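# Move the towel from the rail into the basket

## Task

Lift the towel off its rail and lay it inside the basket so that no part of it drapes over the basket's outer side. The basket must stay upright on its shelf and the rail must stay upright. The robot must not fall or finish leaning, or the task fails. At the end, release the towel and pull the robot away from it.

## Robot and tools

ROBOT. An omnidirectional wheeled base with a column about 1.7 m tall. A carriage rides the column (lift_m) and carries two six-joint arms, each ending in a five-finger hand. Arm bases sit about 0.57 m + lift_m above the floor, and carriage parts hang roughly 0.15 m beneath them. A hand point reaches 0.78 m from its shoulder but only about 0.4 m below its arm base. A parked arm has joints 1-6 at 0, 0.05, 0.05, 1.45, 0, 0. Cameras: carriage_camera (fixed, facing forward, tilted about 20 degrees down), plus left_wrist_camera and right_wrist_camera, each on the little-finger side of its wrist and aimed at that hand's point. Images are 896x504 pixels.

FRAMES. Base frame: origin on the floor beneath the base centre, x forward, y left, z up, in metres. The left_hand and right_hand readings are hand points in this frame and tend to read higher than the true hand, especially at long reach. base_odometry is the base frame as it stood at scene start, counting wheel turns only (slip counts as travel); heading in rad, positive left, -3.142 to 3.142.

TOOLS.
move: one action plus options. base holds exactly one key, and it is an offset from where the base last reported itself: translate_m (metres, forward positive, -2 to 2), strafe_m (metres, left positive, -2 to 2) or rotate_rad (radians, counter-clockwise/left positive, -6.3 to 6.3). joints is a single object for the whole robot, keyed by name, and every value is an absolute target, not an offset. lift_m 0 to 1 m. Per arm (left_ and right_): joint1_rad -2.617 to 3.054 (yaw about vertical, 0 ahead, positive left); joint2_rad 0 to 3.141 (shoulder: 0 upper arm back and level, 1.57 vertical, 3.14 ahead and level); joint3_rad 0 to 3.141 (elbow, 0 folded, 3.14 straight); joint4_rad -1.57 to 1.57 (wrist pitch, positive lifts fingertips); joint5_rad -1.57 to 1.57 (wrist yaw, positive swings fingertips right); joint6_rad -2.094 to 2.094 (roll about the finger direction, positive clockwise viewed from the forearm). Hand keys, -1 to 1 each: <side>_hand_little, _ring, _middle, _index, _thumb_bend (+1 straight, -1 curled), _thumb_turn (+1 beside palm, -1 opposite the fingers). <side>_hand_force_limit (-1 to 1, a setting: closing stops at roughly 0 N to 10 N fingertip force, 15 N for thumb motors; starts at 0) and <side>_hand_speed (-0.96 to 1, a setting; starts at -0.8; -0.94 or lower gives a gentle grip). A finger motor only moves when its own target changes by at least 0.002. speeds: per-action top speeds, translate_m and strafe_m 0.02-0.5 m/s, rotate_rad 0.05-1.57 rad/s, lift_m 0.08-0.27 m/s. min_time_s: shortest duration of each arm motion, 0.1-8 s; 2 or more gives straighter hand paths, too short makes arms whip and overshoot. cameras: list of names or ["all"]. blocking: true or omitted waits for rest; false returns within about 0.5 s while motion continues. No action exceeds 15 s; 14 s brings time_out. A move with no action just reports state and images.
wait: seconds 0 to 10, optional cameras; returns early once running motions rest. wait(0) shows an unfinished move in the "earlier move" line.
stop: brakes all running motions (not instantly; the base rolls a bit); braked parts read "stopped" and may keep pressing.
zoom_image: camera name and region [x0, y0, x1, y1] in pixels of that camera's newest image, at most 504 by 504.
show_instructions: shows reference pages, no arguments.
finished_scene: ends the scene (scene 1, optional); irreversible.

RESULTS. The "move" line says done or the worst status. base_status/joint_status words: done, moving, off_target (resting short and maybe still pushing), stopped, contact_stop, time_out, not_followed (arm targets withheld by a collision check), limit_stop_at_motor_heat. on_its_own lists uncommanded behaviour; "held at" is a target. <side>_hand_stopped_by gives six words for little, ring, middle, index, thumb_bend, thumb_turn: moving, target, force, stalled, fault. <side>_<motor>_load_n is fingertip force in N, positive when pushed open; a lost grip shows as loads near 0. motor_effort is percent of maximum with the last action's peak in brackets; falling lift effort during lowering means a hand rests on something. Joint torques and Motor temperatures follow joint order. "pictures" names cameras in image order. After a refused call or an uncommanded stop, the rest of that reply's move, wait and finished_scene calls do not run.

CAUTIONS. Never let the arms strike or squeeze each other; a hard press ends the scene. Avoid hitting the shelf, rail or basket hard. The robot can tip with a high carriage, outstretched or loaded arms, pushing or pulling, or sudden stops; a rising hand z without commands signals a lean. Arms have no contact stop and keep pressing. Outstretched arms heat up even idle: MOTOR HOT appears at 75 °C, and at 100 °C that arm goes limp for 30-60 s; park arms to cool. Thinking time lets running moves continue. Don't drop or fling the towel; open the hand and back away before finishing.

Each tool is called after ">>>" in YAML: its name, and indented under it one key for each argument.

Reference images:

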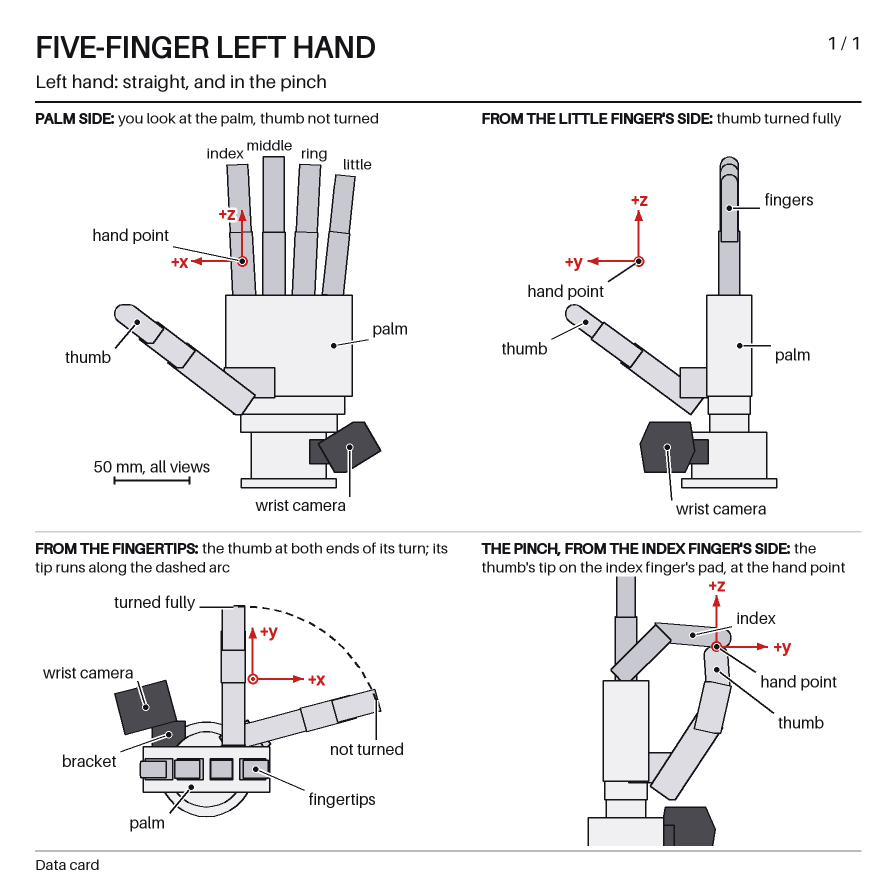

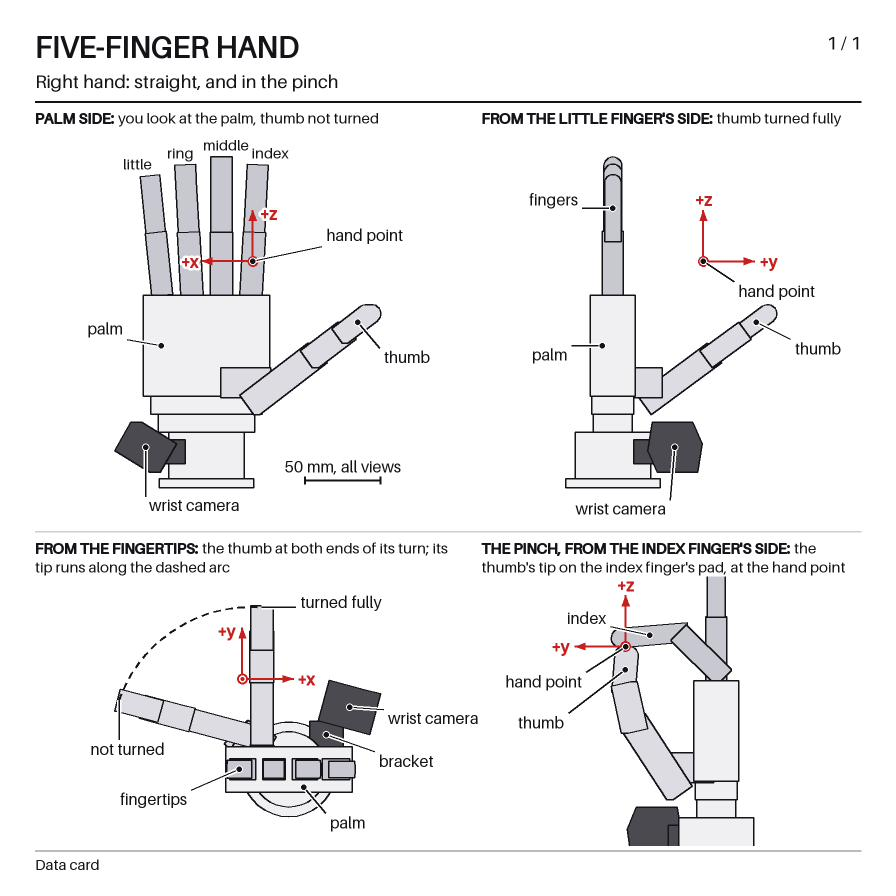

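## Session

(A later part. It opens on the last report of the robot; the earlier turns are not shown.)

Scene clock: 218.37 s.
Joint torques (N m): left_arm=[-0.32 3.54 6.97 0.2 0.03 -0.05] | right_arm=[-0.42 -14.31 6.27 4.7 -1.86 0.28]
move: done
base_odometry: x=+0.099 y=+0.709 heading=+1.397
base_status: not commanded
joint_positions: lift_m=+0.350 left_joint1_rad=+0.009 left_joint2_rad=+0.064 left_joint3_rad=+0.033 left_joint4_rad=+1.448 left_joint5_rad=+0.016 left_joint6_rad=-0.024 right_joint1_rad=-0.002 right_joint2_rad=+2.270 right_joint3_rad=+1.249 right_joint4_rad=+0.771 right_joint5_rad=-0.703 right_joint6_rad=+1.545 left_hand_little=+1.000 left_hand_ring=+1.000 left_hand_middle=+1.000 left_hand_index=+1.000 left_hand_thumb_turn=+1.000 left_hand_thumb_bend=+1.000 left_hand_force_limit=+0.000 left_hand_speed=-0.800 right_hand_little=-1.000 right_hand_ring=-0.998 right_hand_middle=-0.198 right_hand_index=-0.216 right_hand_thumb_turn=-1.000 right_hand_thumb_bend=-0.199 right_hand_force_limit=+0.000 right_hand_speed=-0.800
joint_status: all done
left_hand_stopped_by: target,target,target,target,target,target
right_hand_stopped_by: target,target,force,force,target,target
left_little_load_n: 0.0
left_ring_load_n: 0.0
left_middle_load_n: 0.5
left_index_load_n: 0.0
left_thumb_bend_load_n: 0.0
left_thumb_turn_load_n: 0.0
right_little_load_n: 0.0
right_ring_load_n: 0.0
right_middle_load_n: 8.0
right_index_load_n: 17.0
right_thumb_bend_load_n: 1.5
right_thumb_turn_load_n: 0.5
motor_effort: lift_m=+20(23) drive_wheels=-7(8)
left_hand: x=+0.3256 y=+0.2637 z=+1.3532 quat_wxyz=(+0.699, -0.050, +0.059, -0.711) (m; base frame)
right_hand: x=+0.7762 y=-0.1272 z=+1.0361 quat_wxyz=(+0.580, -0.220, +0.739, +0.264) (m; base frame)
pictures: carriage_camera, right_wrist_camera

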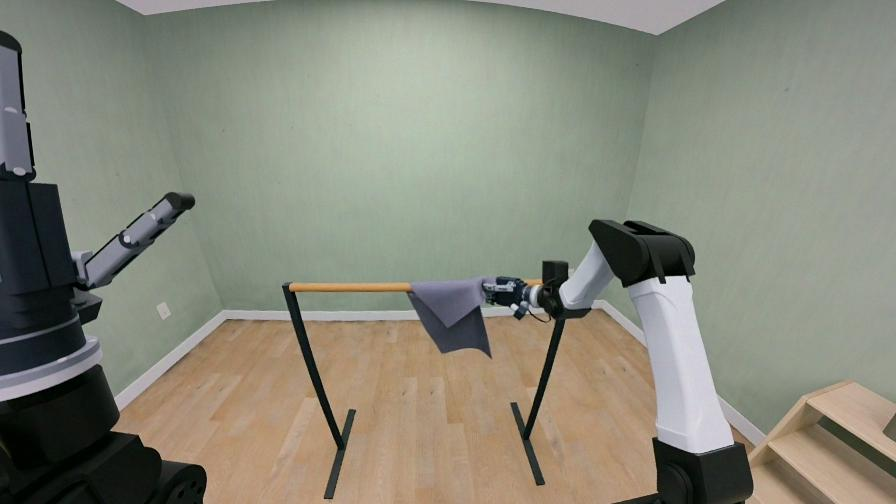

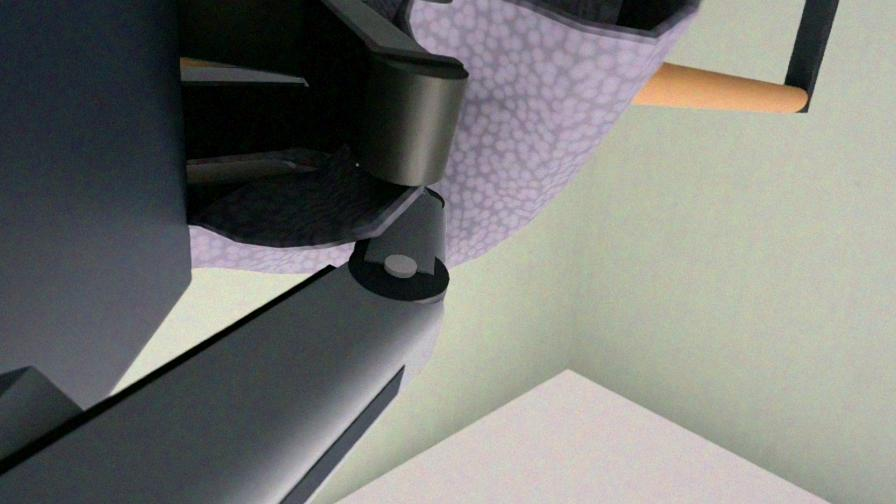

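>>> zoom_image:
  camera: "carriage_camera"
  region: [380, 240, 600, 400]

Scaled by 2.291 from the camera's 896x504 image, which has a finer 1280x720 frame.

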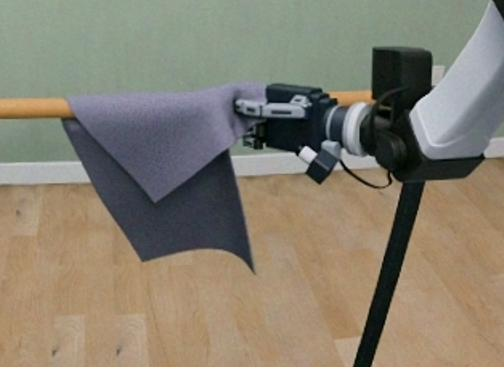

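>>> move:
  base: {"translate_m": -0.03}
  joints: {"lift_m": 0.26}
  speeds: {"lift_m": 0.12, "translate_m": 0.05}
  cameras: ["carriage_camera", "right_wrist_camera"]

>>> zoom_image:
  camera: "carriage_camera"
  region: [380, 200, 600, 360]

Scene clock: 234.10 s.
Joint torques (N m): left_arm=[-0.32 3.55 6.95 0.19 0.03 -0.05] | right_arm=[-0.29 -14.41 5.46 2.97 -1.69 -0.17]
Motor temperatures (°C): left_arm=[20 28 38 26 23 23] | right_arm=[21 46 43 49 28 24]
move: done
base_odometry: x=+0.093 y=+0.680 heading=+1.397
base_status: done
joint_positions: lift_m=+0.260 left_joint1_rad=+0.009 left_joint2_rad=+0.064 left_joint3_rad=+0.033 left_joint4_rad=+1.448 left_joint5_rad=+0.016 left_joint6_rad=-0.024 right_joint1_rad=-0.002 right_joint2_rad=+2.270 right_joint3_rad=+1.259 right_joint4_rad=+0.921 right_joint5_rad=-0.708 right_joint6_rad=+1.586 left_hand_little=+1.000 left_hand_ring=+1.000 left_hand_middle=+1.000 left_hand_index=+1.000 left_hand_thumb_turn=+1.000 left_hand_thumb_bend=+1.000 left_hand_force_limit=+0.000 left_hand_speed=-0.800 right_hand_little=-1.000 right_hand_ring=-0.998 right_hand_middle=-0.198 right_hand_index=-0.216 right_hand_thumb_turn=-1.000 right_hand_thumb_bend=-0.199 right_hand_force_limit=+0.000 right_hand_speed=-0.800
joint_status: all done
left_hand_stopped_by: target,target,target,target,target,target
right_hand_stopped_by: target,target,force,force,target,target
left_little_load_n: 0.0
left_ring_load_n: 0.0
left_middle_load_n: 0.0
left_index_load_n: 0.0
left_thumb_bend_load_n: 0.0
left_thumb_turn_load_n: 0.0
right_little_load_n: 0.0
right_ring_load_n: 0.0
right_middle_load_n: 8.0
right_index_load_n: 16.5
right_thumb_bend_load_n: 1.5
right_thumb_turn_load_n: 1.0
motor_effort: lift_m=+19(19) drive_wheels=+3(12)
left_hand: x=+0.3256 y=+0.2636 z=+1.2633 quat_wxyz=(+0.699, -0.049, +0.059, -0.711) (m; base frame)
right_hand: x=+0.7785 y=-0.1274 z=+0.9801 quat_wxyz=(+0.631, -0.228, +0.694, +0.260) (m; base frame)
pictures: carriage_camera, right_wrist_camera

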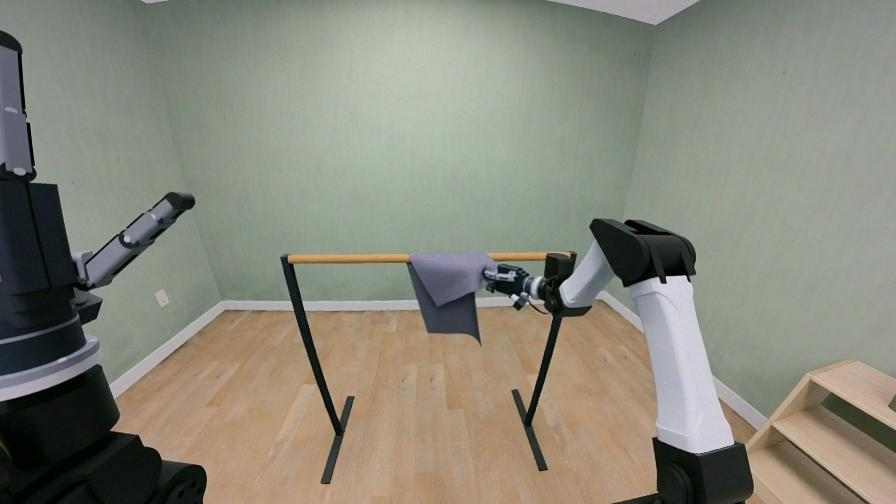

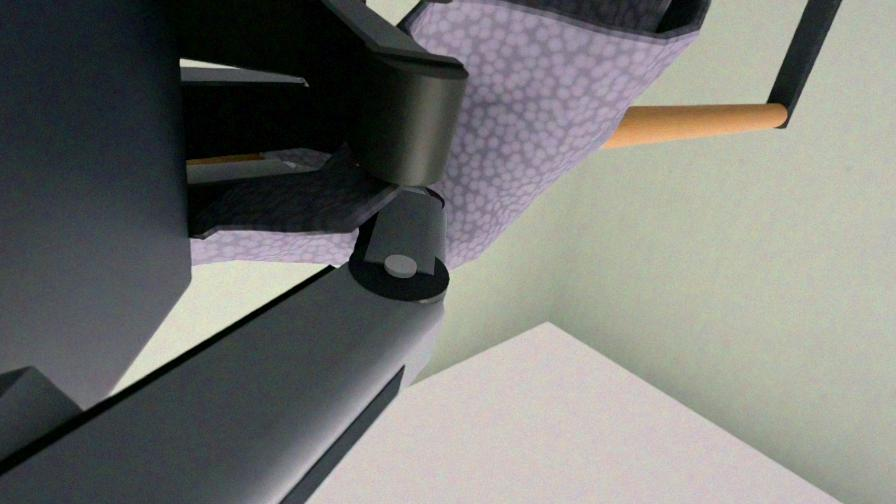

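Scaled by 2.291 from the camera's 896x504 image, which has a finer 1280x720 frame.

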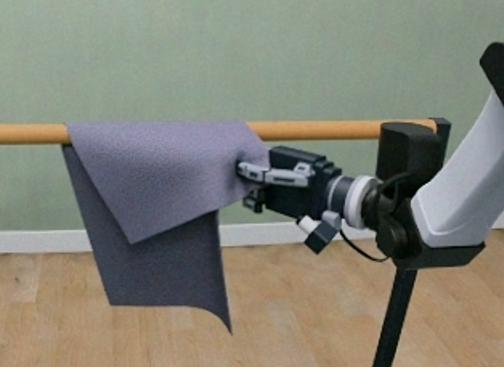

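>>> move:
  joints: {"lift_m": 0.4}
  speeds: {"lift_m": 0.1}
  cameras: ["carriage_camera"]

>>> zoom_image:
  camera: "carriage_camera"
  region: [380, 240, 600, 400]

Scene clock: 255.90 s.
Joint torques (N m): left_arm=[-0.32 3.55 6.98 0.17 0.04 -0.04] | right_arm=[-0.54 -16.14 7.06 5.54 -2.42 0.49]
Motor temperatures (°C): left_arm=[20 28 38 26 23 23] | right_arm=[21 50 43 44 29 24]
move: done
base_odometry: x=+0.093 y=+0.680 heading=+1.397
base_status: not commanded
joint_positions: lift_m=+0.400 left_joint1_rad=+0.009 left_joint2_rad=+0.064 left_joint3_rad=+0.033 left_joint4_rad=+1.448 left_joint5_rad=+0.016 left_joint6_rad=-0.024 right_joint1_rad=+0.001 right_joint2_rad=+2.288 right_joint3_rad=+1.240 right_joint4_rad=+0.699 right_joint5_rad=-0.655 right_joint6_rad=+1.531 left_hand_little=+1.000 left_hand_ring=+1.000 left_hand_middle=+1.000 left_hand_index=+1.000 left_hand_thumb_turn=+1.000 left_hand_thumb_bend=+1.000 left_hand_force_limit=+0.000 left_hand_speed=-0.800 right_hand_little=-1.000 right_hand_ring=-0.998 right_hand_middle=-0.198 right_hand_index=-0.216 right_hand_thumb_turn=-1.000 right_hand_thumb_bend=-0.199 right_hand_force_limit=+0.000 right_hand_speed=-0.800
joint_status: all done
left_hand_stopped_by: target,target,target,target,target,target
right_hand_stopped_by: target,target,force,force,target,target
left_little_load_n: 0.0
left_ring_load_n: 0.0
left_middle_load_n: 0.0
left_index_load_n: 0.0
left_thumb_bend_load_n: 0.0
left_thumb_turn_load_n: 0.0
right_little_load_n: 0.0
right_ring_load_n: 0.0
right_middle_load_n: 8.0
right_index_load_n: 21.0
right_thumb_bend_load_n: 2.0
right_thumb_turn_load_n: 1.0
motor_effort: lift_m=+21(24) drive_wheels=+3(4)
left_hand: x=+0.3256 y=+0.2636 z=+1.4031 quat_wxyz=(+0.699, -0.049, +0.059, -0.711) (m; base frame)
right_hand: x=+0.7789 y=-0.1304 z=+1.0564 quat_wxyz=(+0.548, -0.200, +0.772, +0.253) (m; base frame)
pictures: carriage_camera

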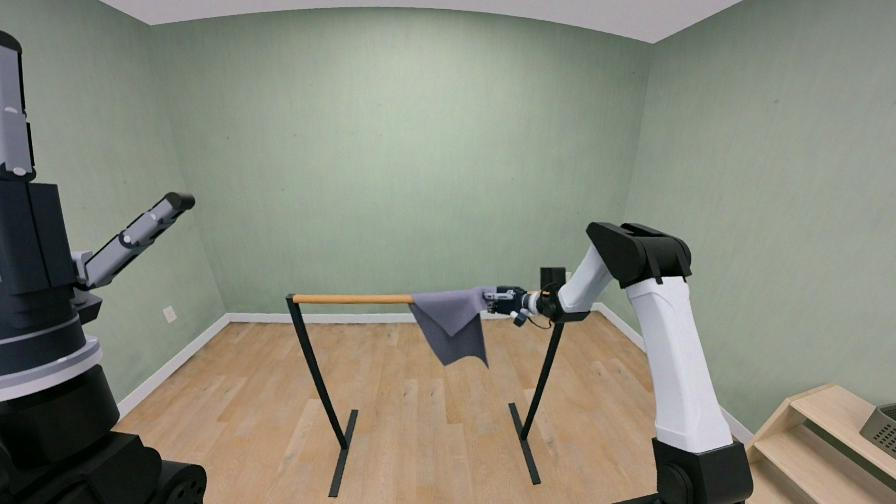

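Scaled by 2.291 from the camera's 896x504 image, which has a finer 1280x720 frame.

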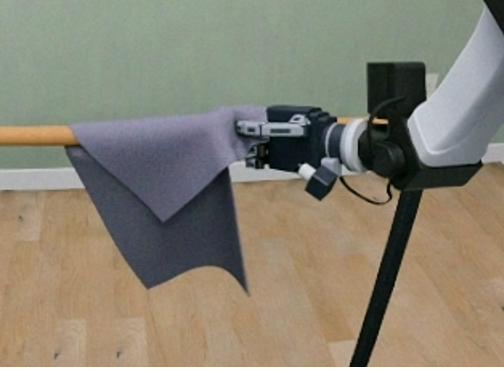

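>>> move:
  base: {"translate_m": 0.03}
  joints: {"lift_m": 0.17}
  speeds: {"lift_m": 0.12}
  cameras: ["carriage_camera", "right_wrist_camera"]

>>> zoom_image:
  camera: "carriage_camera"
  region: [380, 180, 600, 340]

>>> zoom_image:
  camera: "right_wrist_camera"
  region: [180, 0, 680, 350]

Scene clock: 268.97 s.
Joint torques (N m): left_arm=[-0.29 3.49 6.95 0.15 0.03 -0.05] | right_arm=[-0.06 -12.57 4.57 1.64 -0.83 -0.35]
Motor temperatures (°C): left_arm=[20 27 38 25 23 23] | right_arm=[21 53 44 53 31 24]
move: done
base_odometry: x=+0.098 y=+0.710 heading=+1.398
base_status: done
joint_positions: lift_m=+0.170 left_joint1_rad=+0.009 left_joint2_rad=+0.064 left_joint3_rad=+0.033 left_joint4_rad=+1.449 left_joint5_rad=+0.016 left_joint6_rad=-0.024 right_joint1_rad=-0.005 right_joint2_rad=+2.252 right_joint3_rad=+1.271 right_joint4_rad=+1.029 right_joint5_rad=-0.782 right_joint6_rad=+1.603 left_hand_little=+1.000 left_hand_ring=+1.000 left_hand_middle=+1.000 left_hand_index=+1.000 left_hand_thumb_turn=+1.000 left_hand_thumb_bend=+1.000 left_hand_force_limit=+0.000 left_hand_speed=-0.800 right_hand_little=-1.000 right_hand_ring=-0.998 right_hand_middle=-0.198 right_hand_index=-0.217 right_hand_thumb_turn=-1.000 right_hand_thumb_bend=-0.199 right_hand_force_limit=+0.000 right_hand_speed=-0.800
joint_status: all done
left_hand_stopped_by: target,target,target,target,target,target
right_hand_stopped_by: target,target,force,force,target,target
left_little_load_n: 0.0
left_ring_load_n: 0.0
left_middle_load_n: 0.0
left_index_load_n: 0.0
left_thumb_bend_load_n: 0.0
left_thumb_turn_load_n: 0.0
right_little_load_n: 0.0
right_ring_load_n: 0.0
right_middle_load_n: 8.5
right_index_load_n: 11.0
right_thumb_bend_load_n: 1.0
right_thumb_turn_load_n: 1.0
motor_effort: lift_m=+18(19) drive_wheels=-6(8)
left_hand: x=+0.3254 y=+0.2636 z=+1.1735 quat_wxyz=(+0.699, -0.049, +0.059, -0.711) (m; base frame)
right_hand: x=+0.7641 y=-0.1223 z=+0.9245 quat_wxyz=(+0.666, -0.264, +0.643, +0.272) (m; base frame)
pictures: carriage_camera, right_wrist_camera

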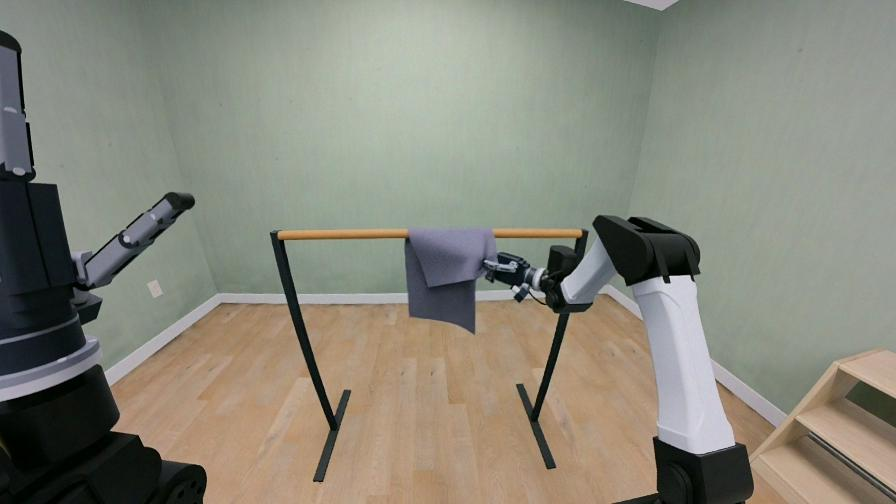

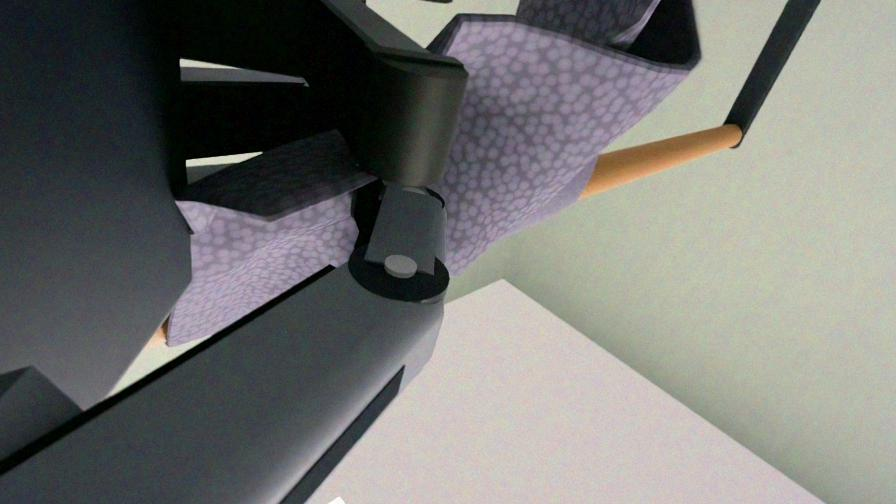

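Scaled by 2.291 from the camera's 896x504 image, which has a finer 1280x720 frame.

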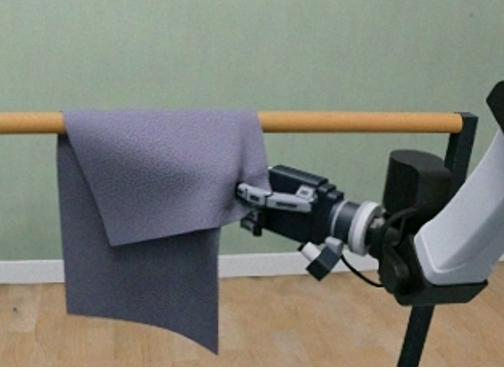

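Scaled by 1.008 from the camera's 896x504 image, which has a finer 1280x720 frame.

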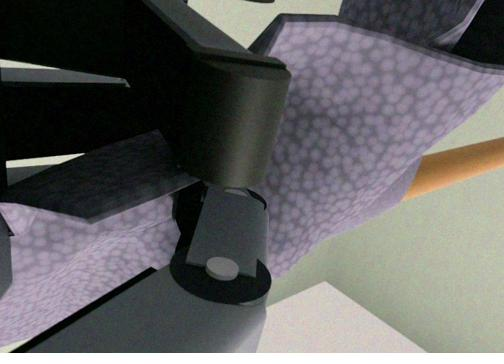

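>>> move:
  joints: {"right_hand_thumb_bend": 1, "right_hand_index": 0.3, "right_hand_middle": 0.3}
  cameras: ["carriage_camera", "right_wrist_camera"]

>>> zoom_image:
  camera: "carriage_camera"
  region: [380, 180, 600, 340]

Scene clock: 287.80 s.
Joint torques (N m): left_arm=[-0.36 3.52 6.94 0.15 0.04 -0.04] | right_arm=[-0.12 -12.46 4.59 2.04 -0.02 -0.05]
Motor temperatures (°C): left_arm=[20 27 38 25 23 23] | right_arm=[21 57 43 42 28 24]
move: done
base_odometry: x=+0.098 y=+0.710 heading=+1.398
base_status: not commanded
joint_positions: lift_m=+0.170 left_joint1_rad=+0.009 left_joint2_rad=+0.064 left_joint3_rad=+0.033 left_joint4_rad=+1.449 left_joint5_rad=+0.016 left_joint6_rad=-0.024 right_joint1_rad=-0.005 right_joint2_rad=+2.252 right_joint3_rad=+1.271 right_joint4_rad=+0.991 right_joint5_rad=-0.861 right_joint6_rad=+1.578 left_hand_little=+1.000 left_hand_ring=+1.000 left_hand_middle=+1.000 left_hand_index=+1.000 left_hand_thumb_turn=+1.000 left_hand_thumb_bend=+1.000 left_hand_force_limit=+0.000 left_hand_speed=-0.800 right_hand_little=-1.000 right_hand_ring=-0.998 right_hand_middle=+0.300 right_hand_index=+0.300 right_hand_thumb_turn=-1.000 right_hand_thumb_bend=+1.000 right_hand_force_limit=+0.000 right_hand_speed=-0.800
joint_status: all done
left_hand_stopped_by: target,target,target,target,target,target
right_hand_stopped_by: target,target,target,target,target,target
left_little_load_n: 0.0
left_ring_load_n: 0.0
left_middle_load_n: 0.0
left_index_load_n: 0.0
left_thumb_bend_load_n: 0.0
left_thumb_turn_load_n: 0.0
right_little_load_n: 0.0
right_ring_load_n: 0.0
right_middle_load_n: 0.0
right_index_load_n: 0.0
right_thumb_bend_load_n: 0.0
right_thumb_turn_load_n: 0.0
motor_effort: lift_m=+18(18) drive_wheels=-6(7)
left_hand: x=+0.3254 y=+0.2636 z=+1.1735 quat_wxyz=(+0.699, -0.049, +0.059, -0.711) (m; base frame)
right_hand: x=+0.7506 y=-0.1146 z=+0.9165 quat_wxyz=(+0.646, -0.293, +0.641, +0.294) (m; base frame)
pictures: carriage_camera, right_wrist_camera

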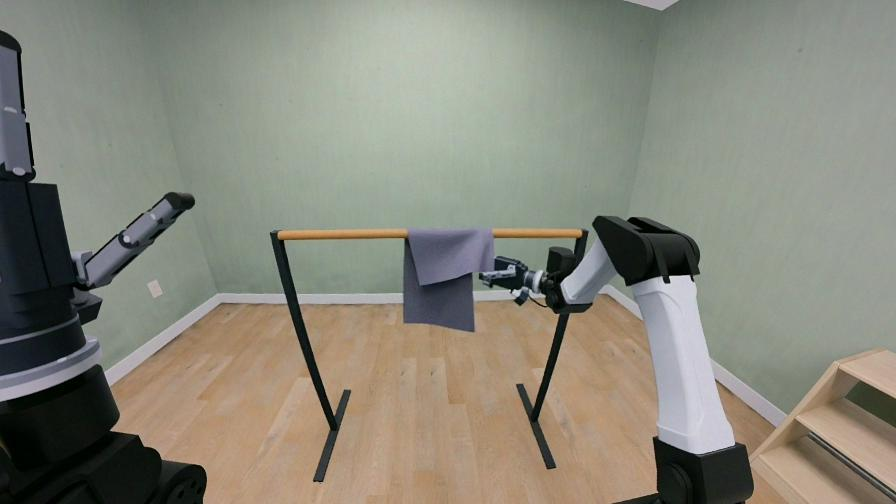

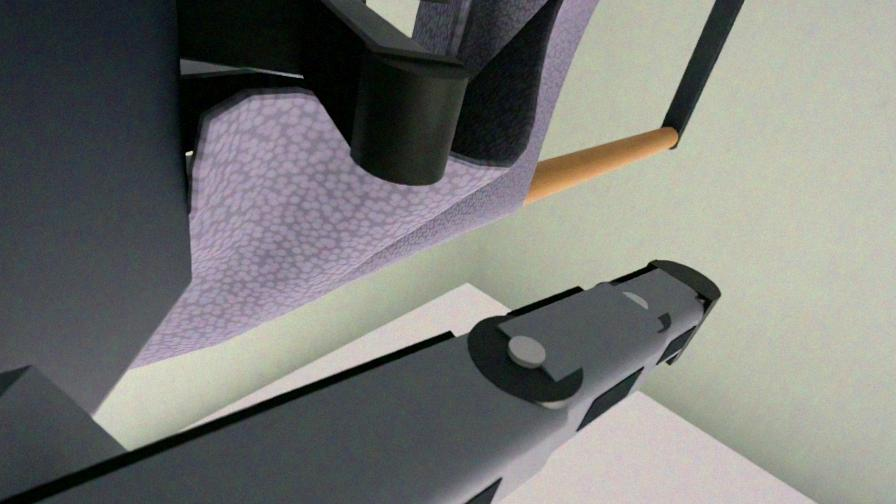

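Scaled by 2.291 from the camera's 896x504 image, which has a finer 1280x720 frame.

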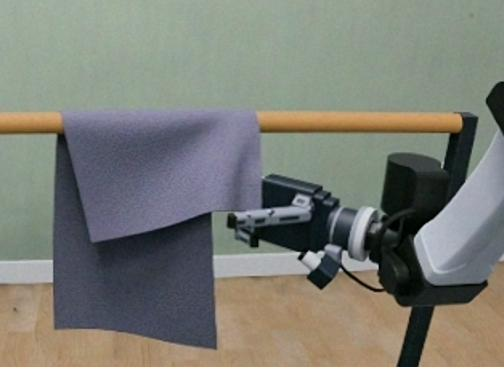

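>>> move:
  joints: {"lift_m": 0.07, "right_hand_index": 0.0, "right_hand_middle": 0.0}
  speeds: {"lift_m": 0.15}
  cameras: []

>>> move:
  base: {"strafe_m": -0.02}
  speeds: {"strafe_m": 0.1}
  cameras: ["carriage_camera"]

>>> zoom_image:
  camera: "carriage_camera"
  region: [380, 180, 600, 340]

Scene clock: 306.93 s.
Joint torques (N m): left_arm=[-0.34 3.6 6.99 0.12 0.03 -0.05] | right_arm=[-0.08 -12.15 4.86 2.11 0.02 -0.06]
Motor temperatures (°C): left_arm=[20 27 38 25 23 23] | right_arm=[21 58 43 40 26 23]
move: done
base_odometry: x=+0.098 y=+0.710 heading=+1.398
base_status: not commanded
joint_positions: lift_m=+0.070 left_joint1_rad=+0.009 left_joint2_rad=+0.064 left_joint3_rad=+0.033 left_joint4_rad=+1.449 left_joint5_rad=+0.016 left_joint6_rad=-0.024 right_joint1_rad=-0.005 right_joint2_rad=+2.252 right_joint3_rad=+1.267 right_joint4_rad=+0.982 right_joint5_rad=-0.863 right_joint6_rad=+1.578 left_hand_little=+1.000 left_hand_ring=+1.000 left_hand_middle=+1.000 left_hand_index=+1.000 left_hand_thumb_turn=+1.000 left_hand_thumb_bend=+1.000 left_hand_force_limit=+0.000 left_hand_speed=-0.800 right_hand_little=-1.000 right_hand_ring=-0.998 right_hand_middle=+0.000 right_hand_index=+0.000 right_hand_thumb_turn=-1.000 right_hand_thumb_bend=+1.000 right_hand_force_limit=+0.000 right_hand_speed=-0.800
joint_status: all done
left_hand_stopped_by: target,target,target,target,target,target
right_hand_stopped_by: target,target,target,target,target,target
left_little_load_n: 0.0
left_ring_load_n: 0.0
left_middle_load_n: 0.0
left_index_load_n: 0.0
left_thumb_bend_load_n: 0.0
left_thumb_turn_load_n: 0.0
right_little_load_n: 0.0
right_ring_load_n: 0.0
right_middle_load_n: 0.0
right_index_load_n: 0.0
right_thumb_bend_load_n: 0.0
right_thumb_turn_load_n: 0.0
motor_effort: lift_m=+19(19) drive_wheels=-6(7)
left_hand: x=+0.3254 y=+0.2636 z=+1.0734 quat_wxyz=(+0.699, -0.049, +0.059, -0.711) (m; base frame)
right_hand: x=+0.7501 y=-0.1145 z=+0.8137 quat_wxyz=(+0.641, -0.291, +0.645, +0.297) (m; base frame)
pictures: none
No camera images: "cameras" was empty.

Scene clock: 307.80 s.
Joint torques (N m): left_arm=[-0.34 3.52 6.98 0.16 0.03 -0.06] | right_arm=[-0.18 -12.42 4.74 2.19 -0.03 -0.03]
Motor temperatures (°C): left_arm=[20 27 38 25 23 23] | right_arm=[21 58 43 40 26 23]
move: done
base_odometry: x=+0.118 y=+0.706 heading=+1.399
base_status: done
joint_positions: lift_m=+0.070 left_joint1_rad=+0.009 left_joint2_rad=+0.064 left_joint3_rad=+0.033 left_joint4_rad=+1.449 left_joint5_rad=+0.017 left_joint6_rad=-0.024 right_joint1_rad=-0.002 right_joint2_rad=+2.252 right_joint3_rad=+1.267 right_joint4_rad=+0.982 right_joint5_rad=-0.866 right_joint6_rad=+1.578 left_hand_little=+1.000 left_hand_ring=+1.000 left_hand_middle=+1.000 left_hand_index=+1.000 left_hand_thumb_turn=+1.000 left_hand_thumb_bend=+1.000 left_hand_force_limit=+0.000 left_hand_speed=-0.800 right_hand_little=-1.000 right_hand_ring=-0.998 right_hand_middle=+0.000 right_hand_index=+0.000 right_hand_thumb_turn=-1.000 right_hand_thumb_bend=+1.000 right_hand_force_limit=+0.000 right_hand_speed=-0.800
joint_status: not commanded
left_hand_stopped_by: target,target,target,target,target,target
right_hand_stopped_by: target,target,target,target,target,target
left_little_load_n: 0.0
left_ring_load_n: 0.0
left_middle_load_n: 0.0
left_index_load_n: 0.0
left_thumb_bend_load_n: 0.0
left_thumb_turn_load_n: 0.0
right_little_load_n: 0.0
right_ring_load_n: 0.0
right_middle_load_n: 0.0
right_index_load_n: 0.0
right_thumb_bend_load_n: 0.0
right_thumb_turn_load_n: 0.0
motor_effort: lift_m=+19(19) drive_wheels=+6(12)
left_hand: x=+0.3254 y=+0.2636 z=+1.0734 quat_wxyz=(+0.699, -0.049, +0.059, -0.711) (m; base frame)
right_hand: x=+0.7489 y=-0.1126 z=+0.8137 quat_wxyz=(+0.640, -0.293, +0.644, +0.298) (m; base frame)
pictures: carriage_camera

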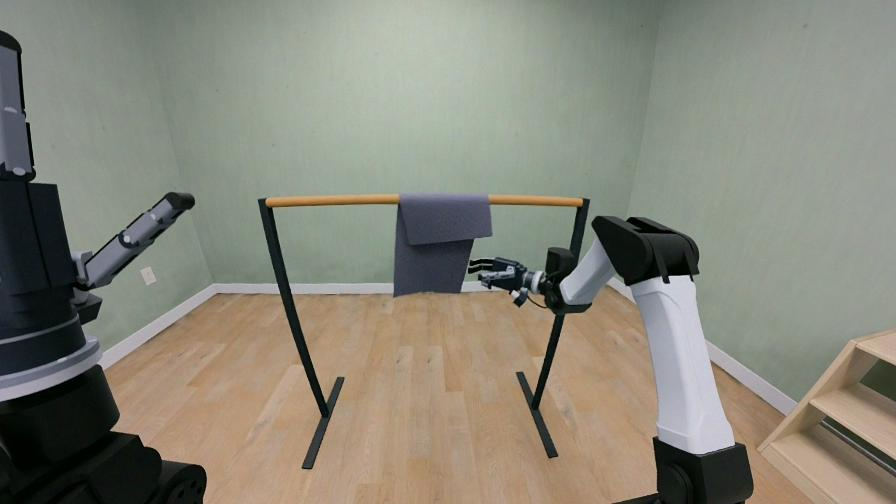

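Scaled by 2.291 from the camera's 896x504 image, which has a finer 1280x720 frame.

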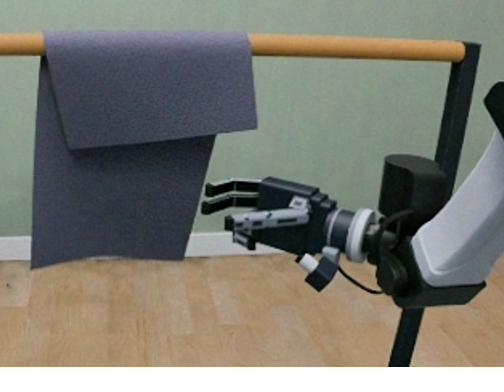

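>>> move:
  base: {"strafe_m": -0.04}
  joints: {"lift_m": 0.055}
  speeds: {"strafe_m": 0.1}
  cameras: []

>>> move:
  base: {"translate_m": 0.15}
  speeds: {"translate_m": 0.15}
  cameras: ["carriage_camera", "right_wrist_camera"]

>>> zoom_image:
  camera: "carriage_camera"
  region: [380, 180, 600, 340]

Scene clock: 331.83 s.
Joint torques (N m): left_arm=[-0.31 3.54 6.94 0.16 0.03 -0.04] | right_arm=[-0.4 -12.46 4.97 2.16 0.04 -0.06]
Motor temperatures (°C): left_arm=[20 27 38 25 23 23] | right_arm=[21 59 43 40 26 23]
move: done
base_odometry: x=+0.157 y=+0.700 heading=+1.399
base_status: done
joint_positions: lift_m=+0.055 left_joint1_rad=+0.009 left_joint2_rad=+0.064 left_joint3_rad=+0.033 left_joint4_rad=+1.449 left_joint5_rad=+0.017 left_joint6_rad=-0.024 right_joint1_rad=-0.002 right_joint2_rad=+2.252 right_joint3_rad=+1.265 right_joint4_rad=+0.980 right_joint5_rad=-0.866 right_joint6_rad=+1.578 left_hand_little=+1.000 left_hand_ring=+1.000 left_hand_middle=+1.000 left_hand_index=+1.000 left_hand_thumb_turn=+1.000 left_hand_thumb_bend=+1.000 left_hand_force_limit=+0.000 left_hand_speed=-0.800 right_hand_little=-1.000 right_hand_ring=-0.998 right_hand_middle=+0.000 right_hand_index=+0.000 right_hand_thumb_turn=-1.000 right_hand_thumb_bend=+1.000 right_hand_force_limit=+0.000 right_hand_speed=-0.800
joint_status: all done
left_hand_stopped_by: target,target,target,target,target,target
right_hand_stopped_by: target,target,target,target,target,target
left_little_load_n: 0.0
left_ring_load_n: 0.0
left_middle_load_n: 0.0
left_index_load_n: 0.0
left_thumb_bend_load_n: 0.0
left_thumb_turn_load_n: 0.0
right_little_load_n: 0.0
right_ring_load_n: 0.0
right_middle_load_n: 0.0
right_index_load_n: 0.0
right_thumb_bend_load_n: 0.0
right_thumb_turn_load_n: 0.0
motor_effort: lift_m=+19(20) drive_wheels=-3(12)
left_hand: x=+0.3254 y=+0.2635 z=+1.0584 quat_wxyz=(+0.699, -0.049, +0.059, -0.711) (m; base frame)
right_hand: x=+0.7485 y=-0.1126 z=+0.7976 quat_wxyz=(+0.639, -0.293, +0.645, +0.299) (m; base frame)
pictures: none
No camera images: "cameras" was empty.

Scene clock: 333.80 s.
Joint torques (N m): left_arm=[-0.32 3.55 6.94 0.16 0.03 -0.05] | right_arm=[-0.38 -12.46 5.15 2.13 0.04 -0.03]
Motor temperatures (°C): left_arm=[20 27 38 25 23 23] | right_arm=[21 59 43 40 26 23]
move: done
base_odometry: x=+0.183 y=+0.847 heading=+1.398
base_status: done
joint_positions: lift_m=+0.055 left_joint1_rad=+0.009 left_joint2_rad=+0.064 left_joint3_rad=+0.033 left_joint4_rad=+1.449 left_joint5_rad=+0.017 left_joint6_rad=-0.024 right_joint1_rad=-0.002 right_joint2_rad=+2.252 right_joint3_rad=+1.265 right_joint4_rad=+0.980 right_joint5_rad=-0.866 right_joint6_rad=+1.578 left_hand_little=+1.000 left_hand_ring=+1.000 left_hand_middle=+1.000 left_hand_index=+1.000 left_hand_thumb_turn=+1.000 left_hand_thumb_bend=+1.000 left_hand_force_limit=+0.000 left_hand_speed=-0.800 right_hand_little=-1.000 right_hand_ring=-0.998 right_hand_middle=+0.000 right_hand_index=+0.000 right_hand_thumb_turn=-1.000 right_hand_thumb_bend=+1.000 right_hand_force_limit=+0.000 right_hand_speed=-0.800
joint_status: not commanded
left_hand_stopped_by: target,target,target,target,target,target
right_hand_stopped_by: target,target,target,target,target,target
left_little_load_n: 0.0
left_ring_load_n: 0.0
left_middle_load_n: 0.0
left_index_load_n: 0.0
left_thumb_bend_load_n: 0.0
left_thumb_turn_load_n: 0.0
right_little_load_n: 0.0
right_ring_load_n: 0.0
right_middle_load_n: 0.0
right_index_load_n: 0.0
right_thumb_bend_load_n: 0.0
right_thumb_turn_load_n: 0.0
motor_effort: lift_m=+19(19) drive_wheels=-5(12)
left_hand: x=+0.3253 y=+0.2635 z=+1.0584 quat_wxyz=(+0.699, -0.049, +0.059, -0.711) (m; base frame)
right_hand: x=+0.7485 y=-0.1126 z=+0.7976 quat_wxyz=(+0.639, -0.293, +0.645, +0.299) (m; base frame)
pictures: carriage_camera, right_wrist_camera

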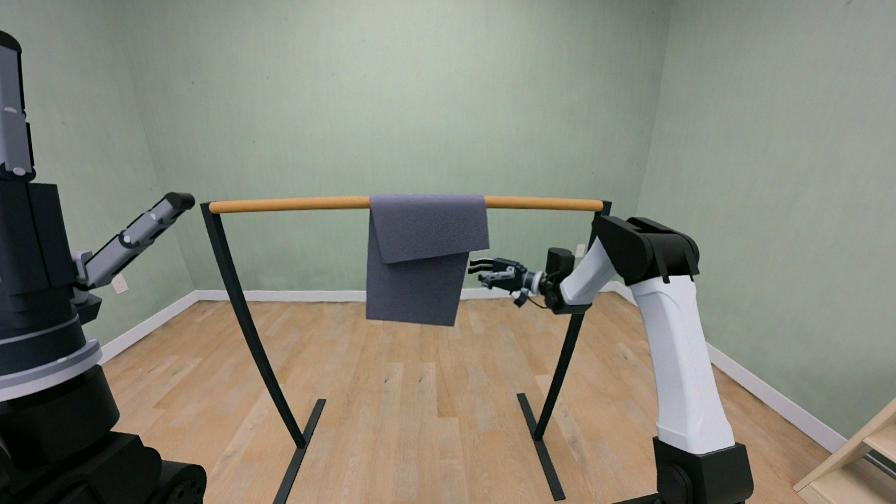

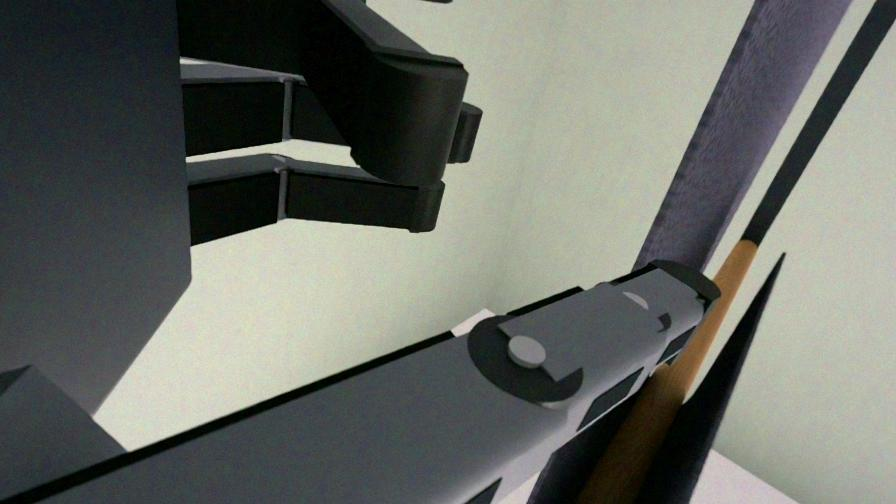

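Scaled by 2.291 from the camera's 896x504 image, which has a finer 1280x720 frame.

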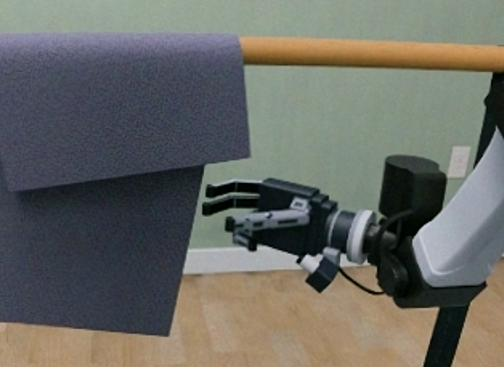

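>>> move:
  base: {"strafe_m": 0.08}
  speeds: {"strafe_m": 0.1}
  cameras: ["carriage_camera","right_wrist_camera"]

Scene clock: 355.73 s.
Joint torques (N m): left_arm=[-0.36 3.49 6.98 0.15 0.03 -0.05] | right_arm=[-0.29 -12.48 5.16 2.14 0 -0.03]
Motor temperatures (°C): left_arm=[20 27 38 24 23 23] | right_arm=[21 59 42 40 25 23]
move: done
base_odometry: x=+0.105 y=+0.862 heading=+1.398
base_status: done
joint_positions: lift_m=+0.055 left_joint1_rad=+0.009 left_joint2_rad=+0.064 left_joint3_rad=+0.033 left_joint4_rad=+1.449 left_joint5_rad=+0.017 left_joint6_rad=-0.024 right_joint1_rad=-0.002 right_joint2_rad=+2.252 right_joint3_rad=+1.265 right_joint4_rad=+0.980 right_joint5_rad=-0.866 right_joint6_rad=+1.578 left_hand_little=+1.000 left_hand_ring=+1.000 left_hand_middle=+1.000 left_hand_index=+1.000 left_hand_thumb_turn=+1.000 left_hand_thumb_bend=+1.000 left_hand_force_limit=+0.000 left_hand_speed=-0.800 right_hand_little=-1.000 right_hand_ring=-0.998 right_hand_middle=+0.000 right_hand_index=+0.000 right_hand_thumb_turn=-1.000 right_hand_thumb_bend=+1.000 right_hand_force_limit=+0.000 right_hand_speed=-0.800
joint_status: not commanded
left_hand_stopped_by: target,target,target,target,target,target
right_hand_stopped_by: target,target,target,target,target,target
left_little_load_n: 0.0
left_ring_load_n: 0.0
left_middle_load_n: 0.0
left_index_load_n: 0.0
left_thumb_bend_load_n: 0.0
left_thumb_turn_load_n: 0.0
right_little_load_n: 0.0
right_ring_load_n: 0.0
right_middle_load_n: 0.0
right_index_load_n: 0.0
right_thumb_bend_load_n: 0.0
right_thumb_turn_load_n: 0.0
motor_effort: lift_m=+19(19) drive_wheels=-2(12)
left_hand: x=+0.3253 y=+0.2634 z=+1.0584 quat_wxyz=(+0.699, -0.049, +0.059, -0.711) (m; base frame)
right_hand: x=+0.7485 y=-0.1122 z=+0.7976 quat_wxyz=(+0.639, -0.293, +0.645, +0.299) (m; base frame)
pictures: carriage_camera, right_wrist_camera

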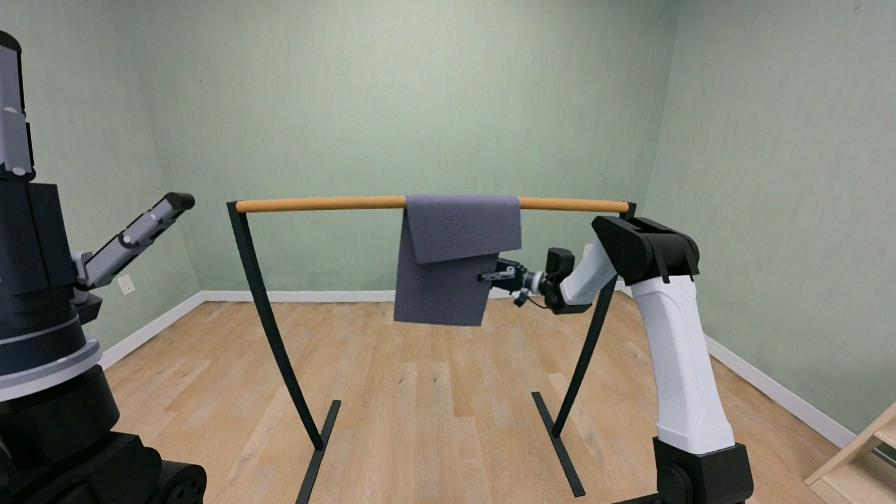

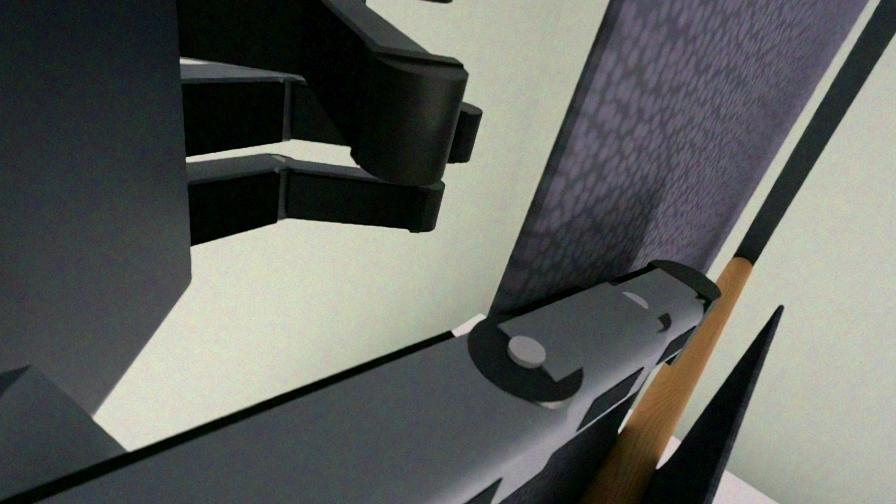

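>>> zoom_image:
  camera: "carriage_camera"
  region: [380, 180, 600, 340]

Scaled by 2.291 from the camera's 896x504 image, which has a finer 1280x720 frame.

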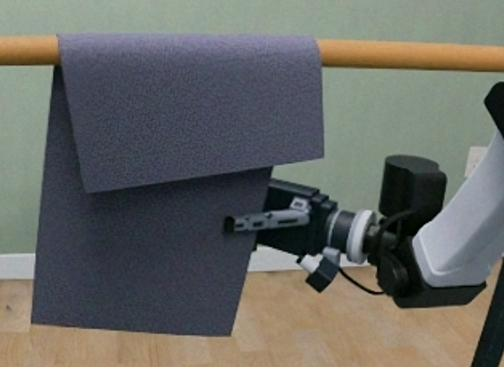

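>>> move:
  joints: {"right_hand_thumb_bend": -0.2, "right_hand_index": -0.7, "right_hand_middle": -0.7}
  cameras: ["carriage_camera","right_wrist_camera"]

>>> zoom_image:
  camera: "carriage_camera"
  region: [380, 180, 600, 340]

Scene clock: 367.23 s.
Joint torques (N m): left_arm=[-0.31 3.56 6.98 0.15 0.03 -0.05] | right_arm=[-0.55 -12.46 4.98 2.18 0.04 0]
Motor temperatures (°C): left_arm=[20 27 38 24 23 23] | right_arm=[21 60 42 40 25 23]
move: off_target
base_odometry: x=+0.105 y=+0.862 heading=+1.398
base_status: not commanded
joint_positions: lift_m=+0.055 left_joint1_rad=+0.009 left_joint2_rad=+0.064 left_joint3_rad=+0.033 left_joint4_rad=+1.449 left_joint5_rad=+0.017 left_joint6_rad=-0.024 right_joint1_rad=-0.002 right_joint2_rad=+2.252 right_joint3_rad=+1.265 right_joint4_rad=+0.980 right_joint5_rad=-0.866 right_joint6_rad=+1.578 left_hand_little=+1.000 left_hand_ring=+1.000 left_hand_middle=+1.000 left_hand_index=+1.000 left_hand_thumb_turn=+1.000 left_hand_thumb_bend=+1.000 left_hand_force_limit=+0.000 left_hand_speed=-0.800 right_hand_little=-1.000 right_hand_ring=-0.998 right_hand_middle=-0.700 right_hand_index=-0.700 right_hand_thumb_turn=-1.000 right_hand_thumb_bend=+0.539 right_hand_force_limit=+0.000 right_hand_speed=-0.800
joint_status: right_hand_thumb_bend off_target (ended at +0.539, target -0.200); the others done
left_hand_stopped_by: target,target,target,target,target,target
right_hand_stopped_by: target,target,target,target,force,target
left_little_load_n: 0.0
left_ring_load_n: 0.0
left_middle_load_n: 0.0
left_index_load_n: 0.0
left_thumb_bend_load_n: 0.0
left_thumb_turn_load_n: 0.0
right_little_load_n: 0.0
right_ring_load_n: 0.0
right_middle_load_n: 1.0
right_index_load_n: 0.0
right_thumb_bend_load_n: 7.5
right_thumb_turn_load_n: 1.5
motor_effort: lift_m=+19(19) drive_wheels=-2(2)
left_hand: x=+0.3253 y=+0.2634 z=+1.0584 quat_wxyz=(+0.699, -0.049, +0.059, -0.711) (m; base frame)
right_hand: x=+0.7485 y=-0.1122 z=+0.7976 quat_wxyz=(+0.639, -0.293, +0.645, +0.299) (m; base frame)
pictures: carriage_camera, right_wrist_camera

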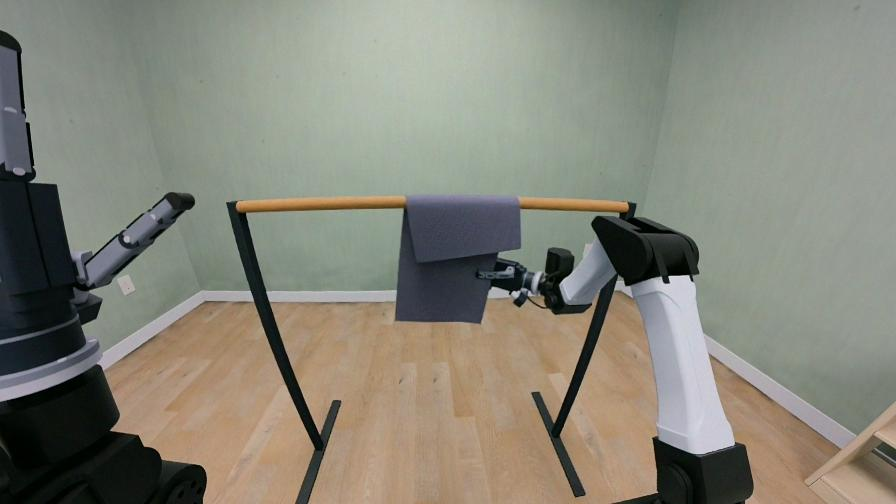

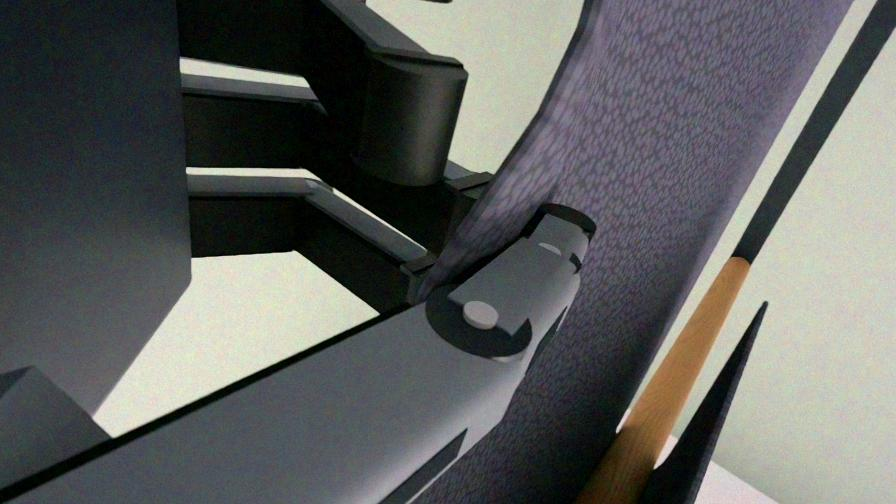

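Scaled by 2.291 from the camera's 896x504 image, which has a finer 1280x720 frame.

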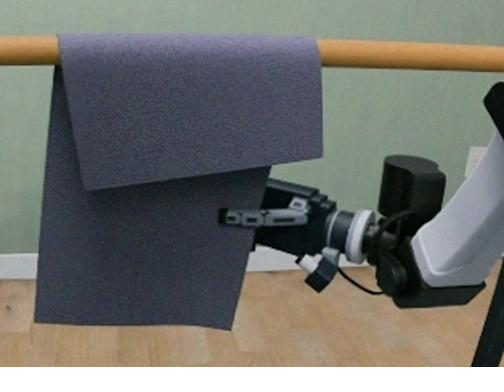

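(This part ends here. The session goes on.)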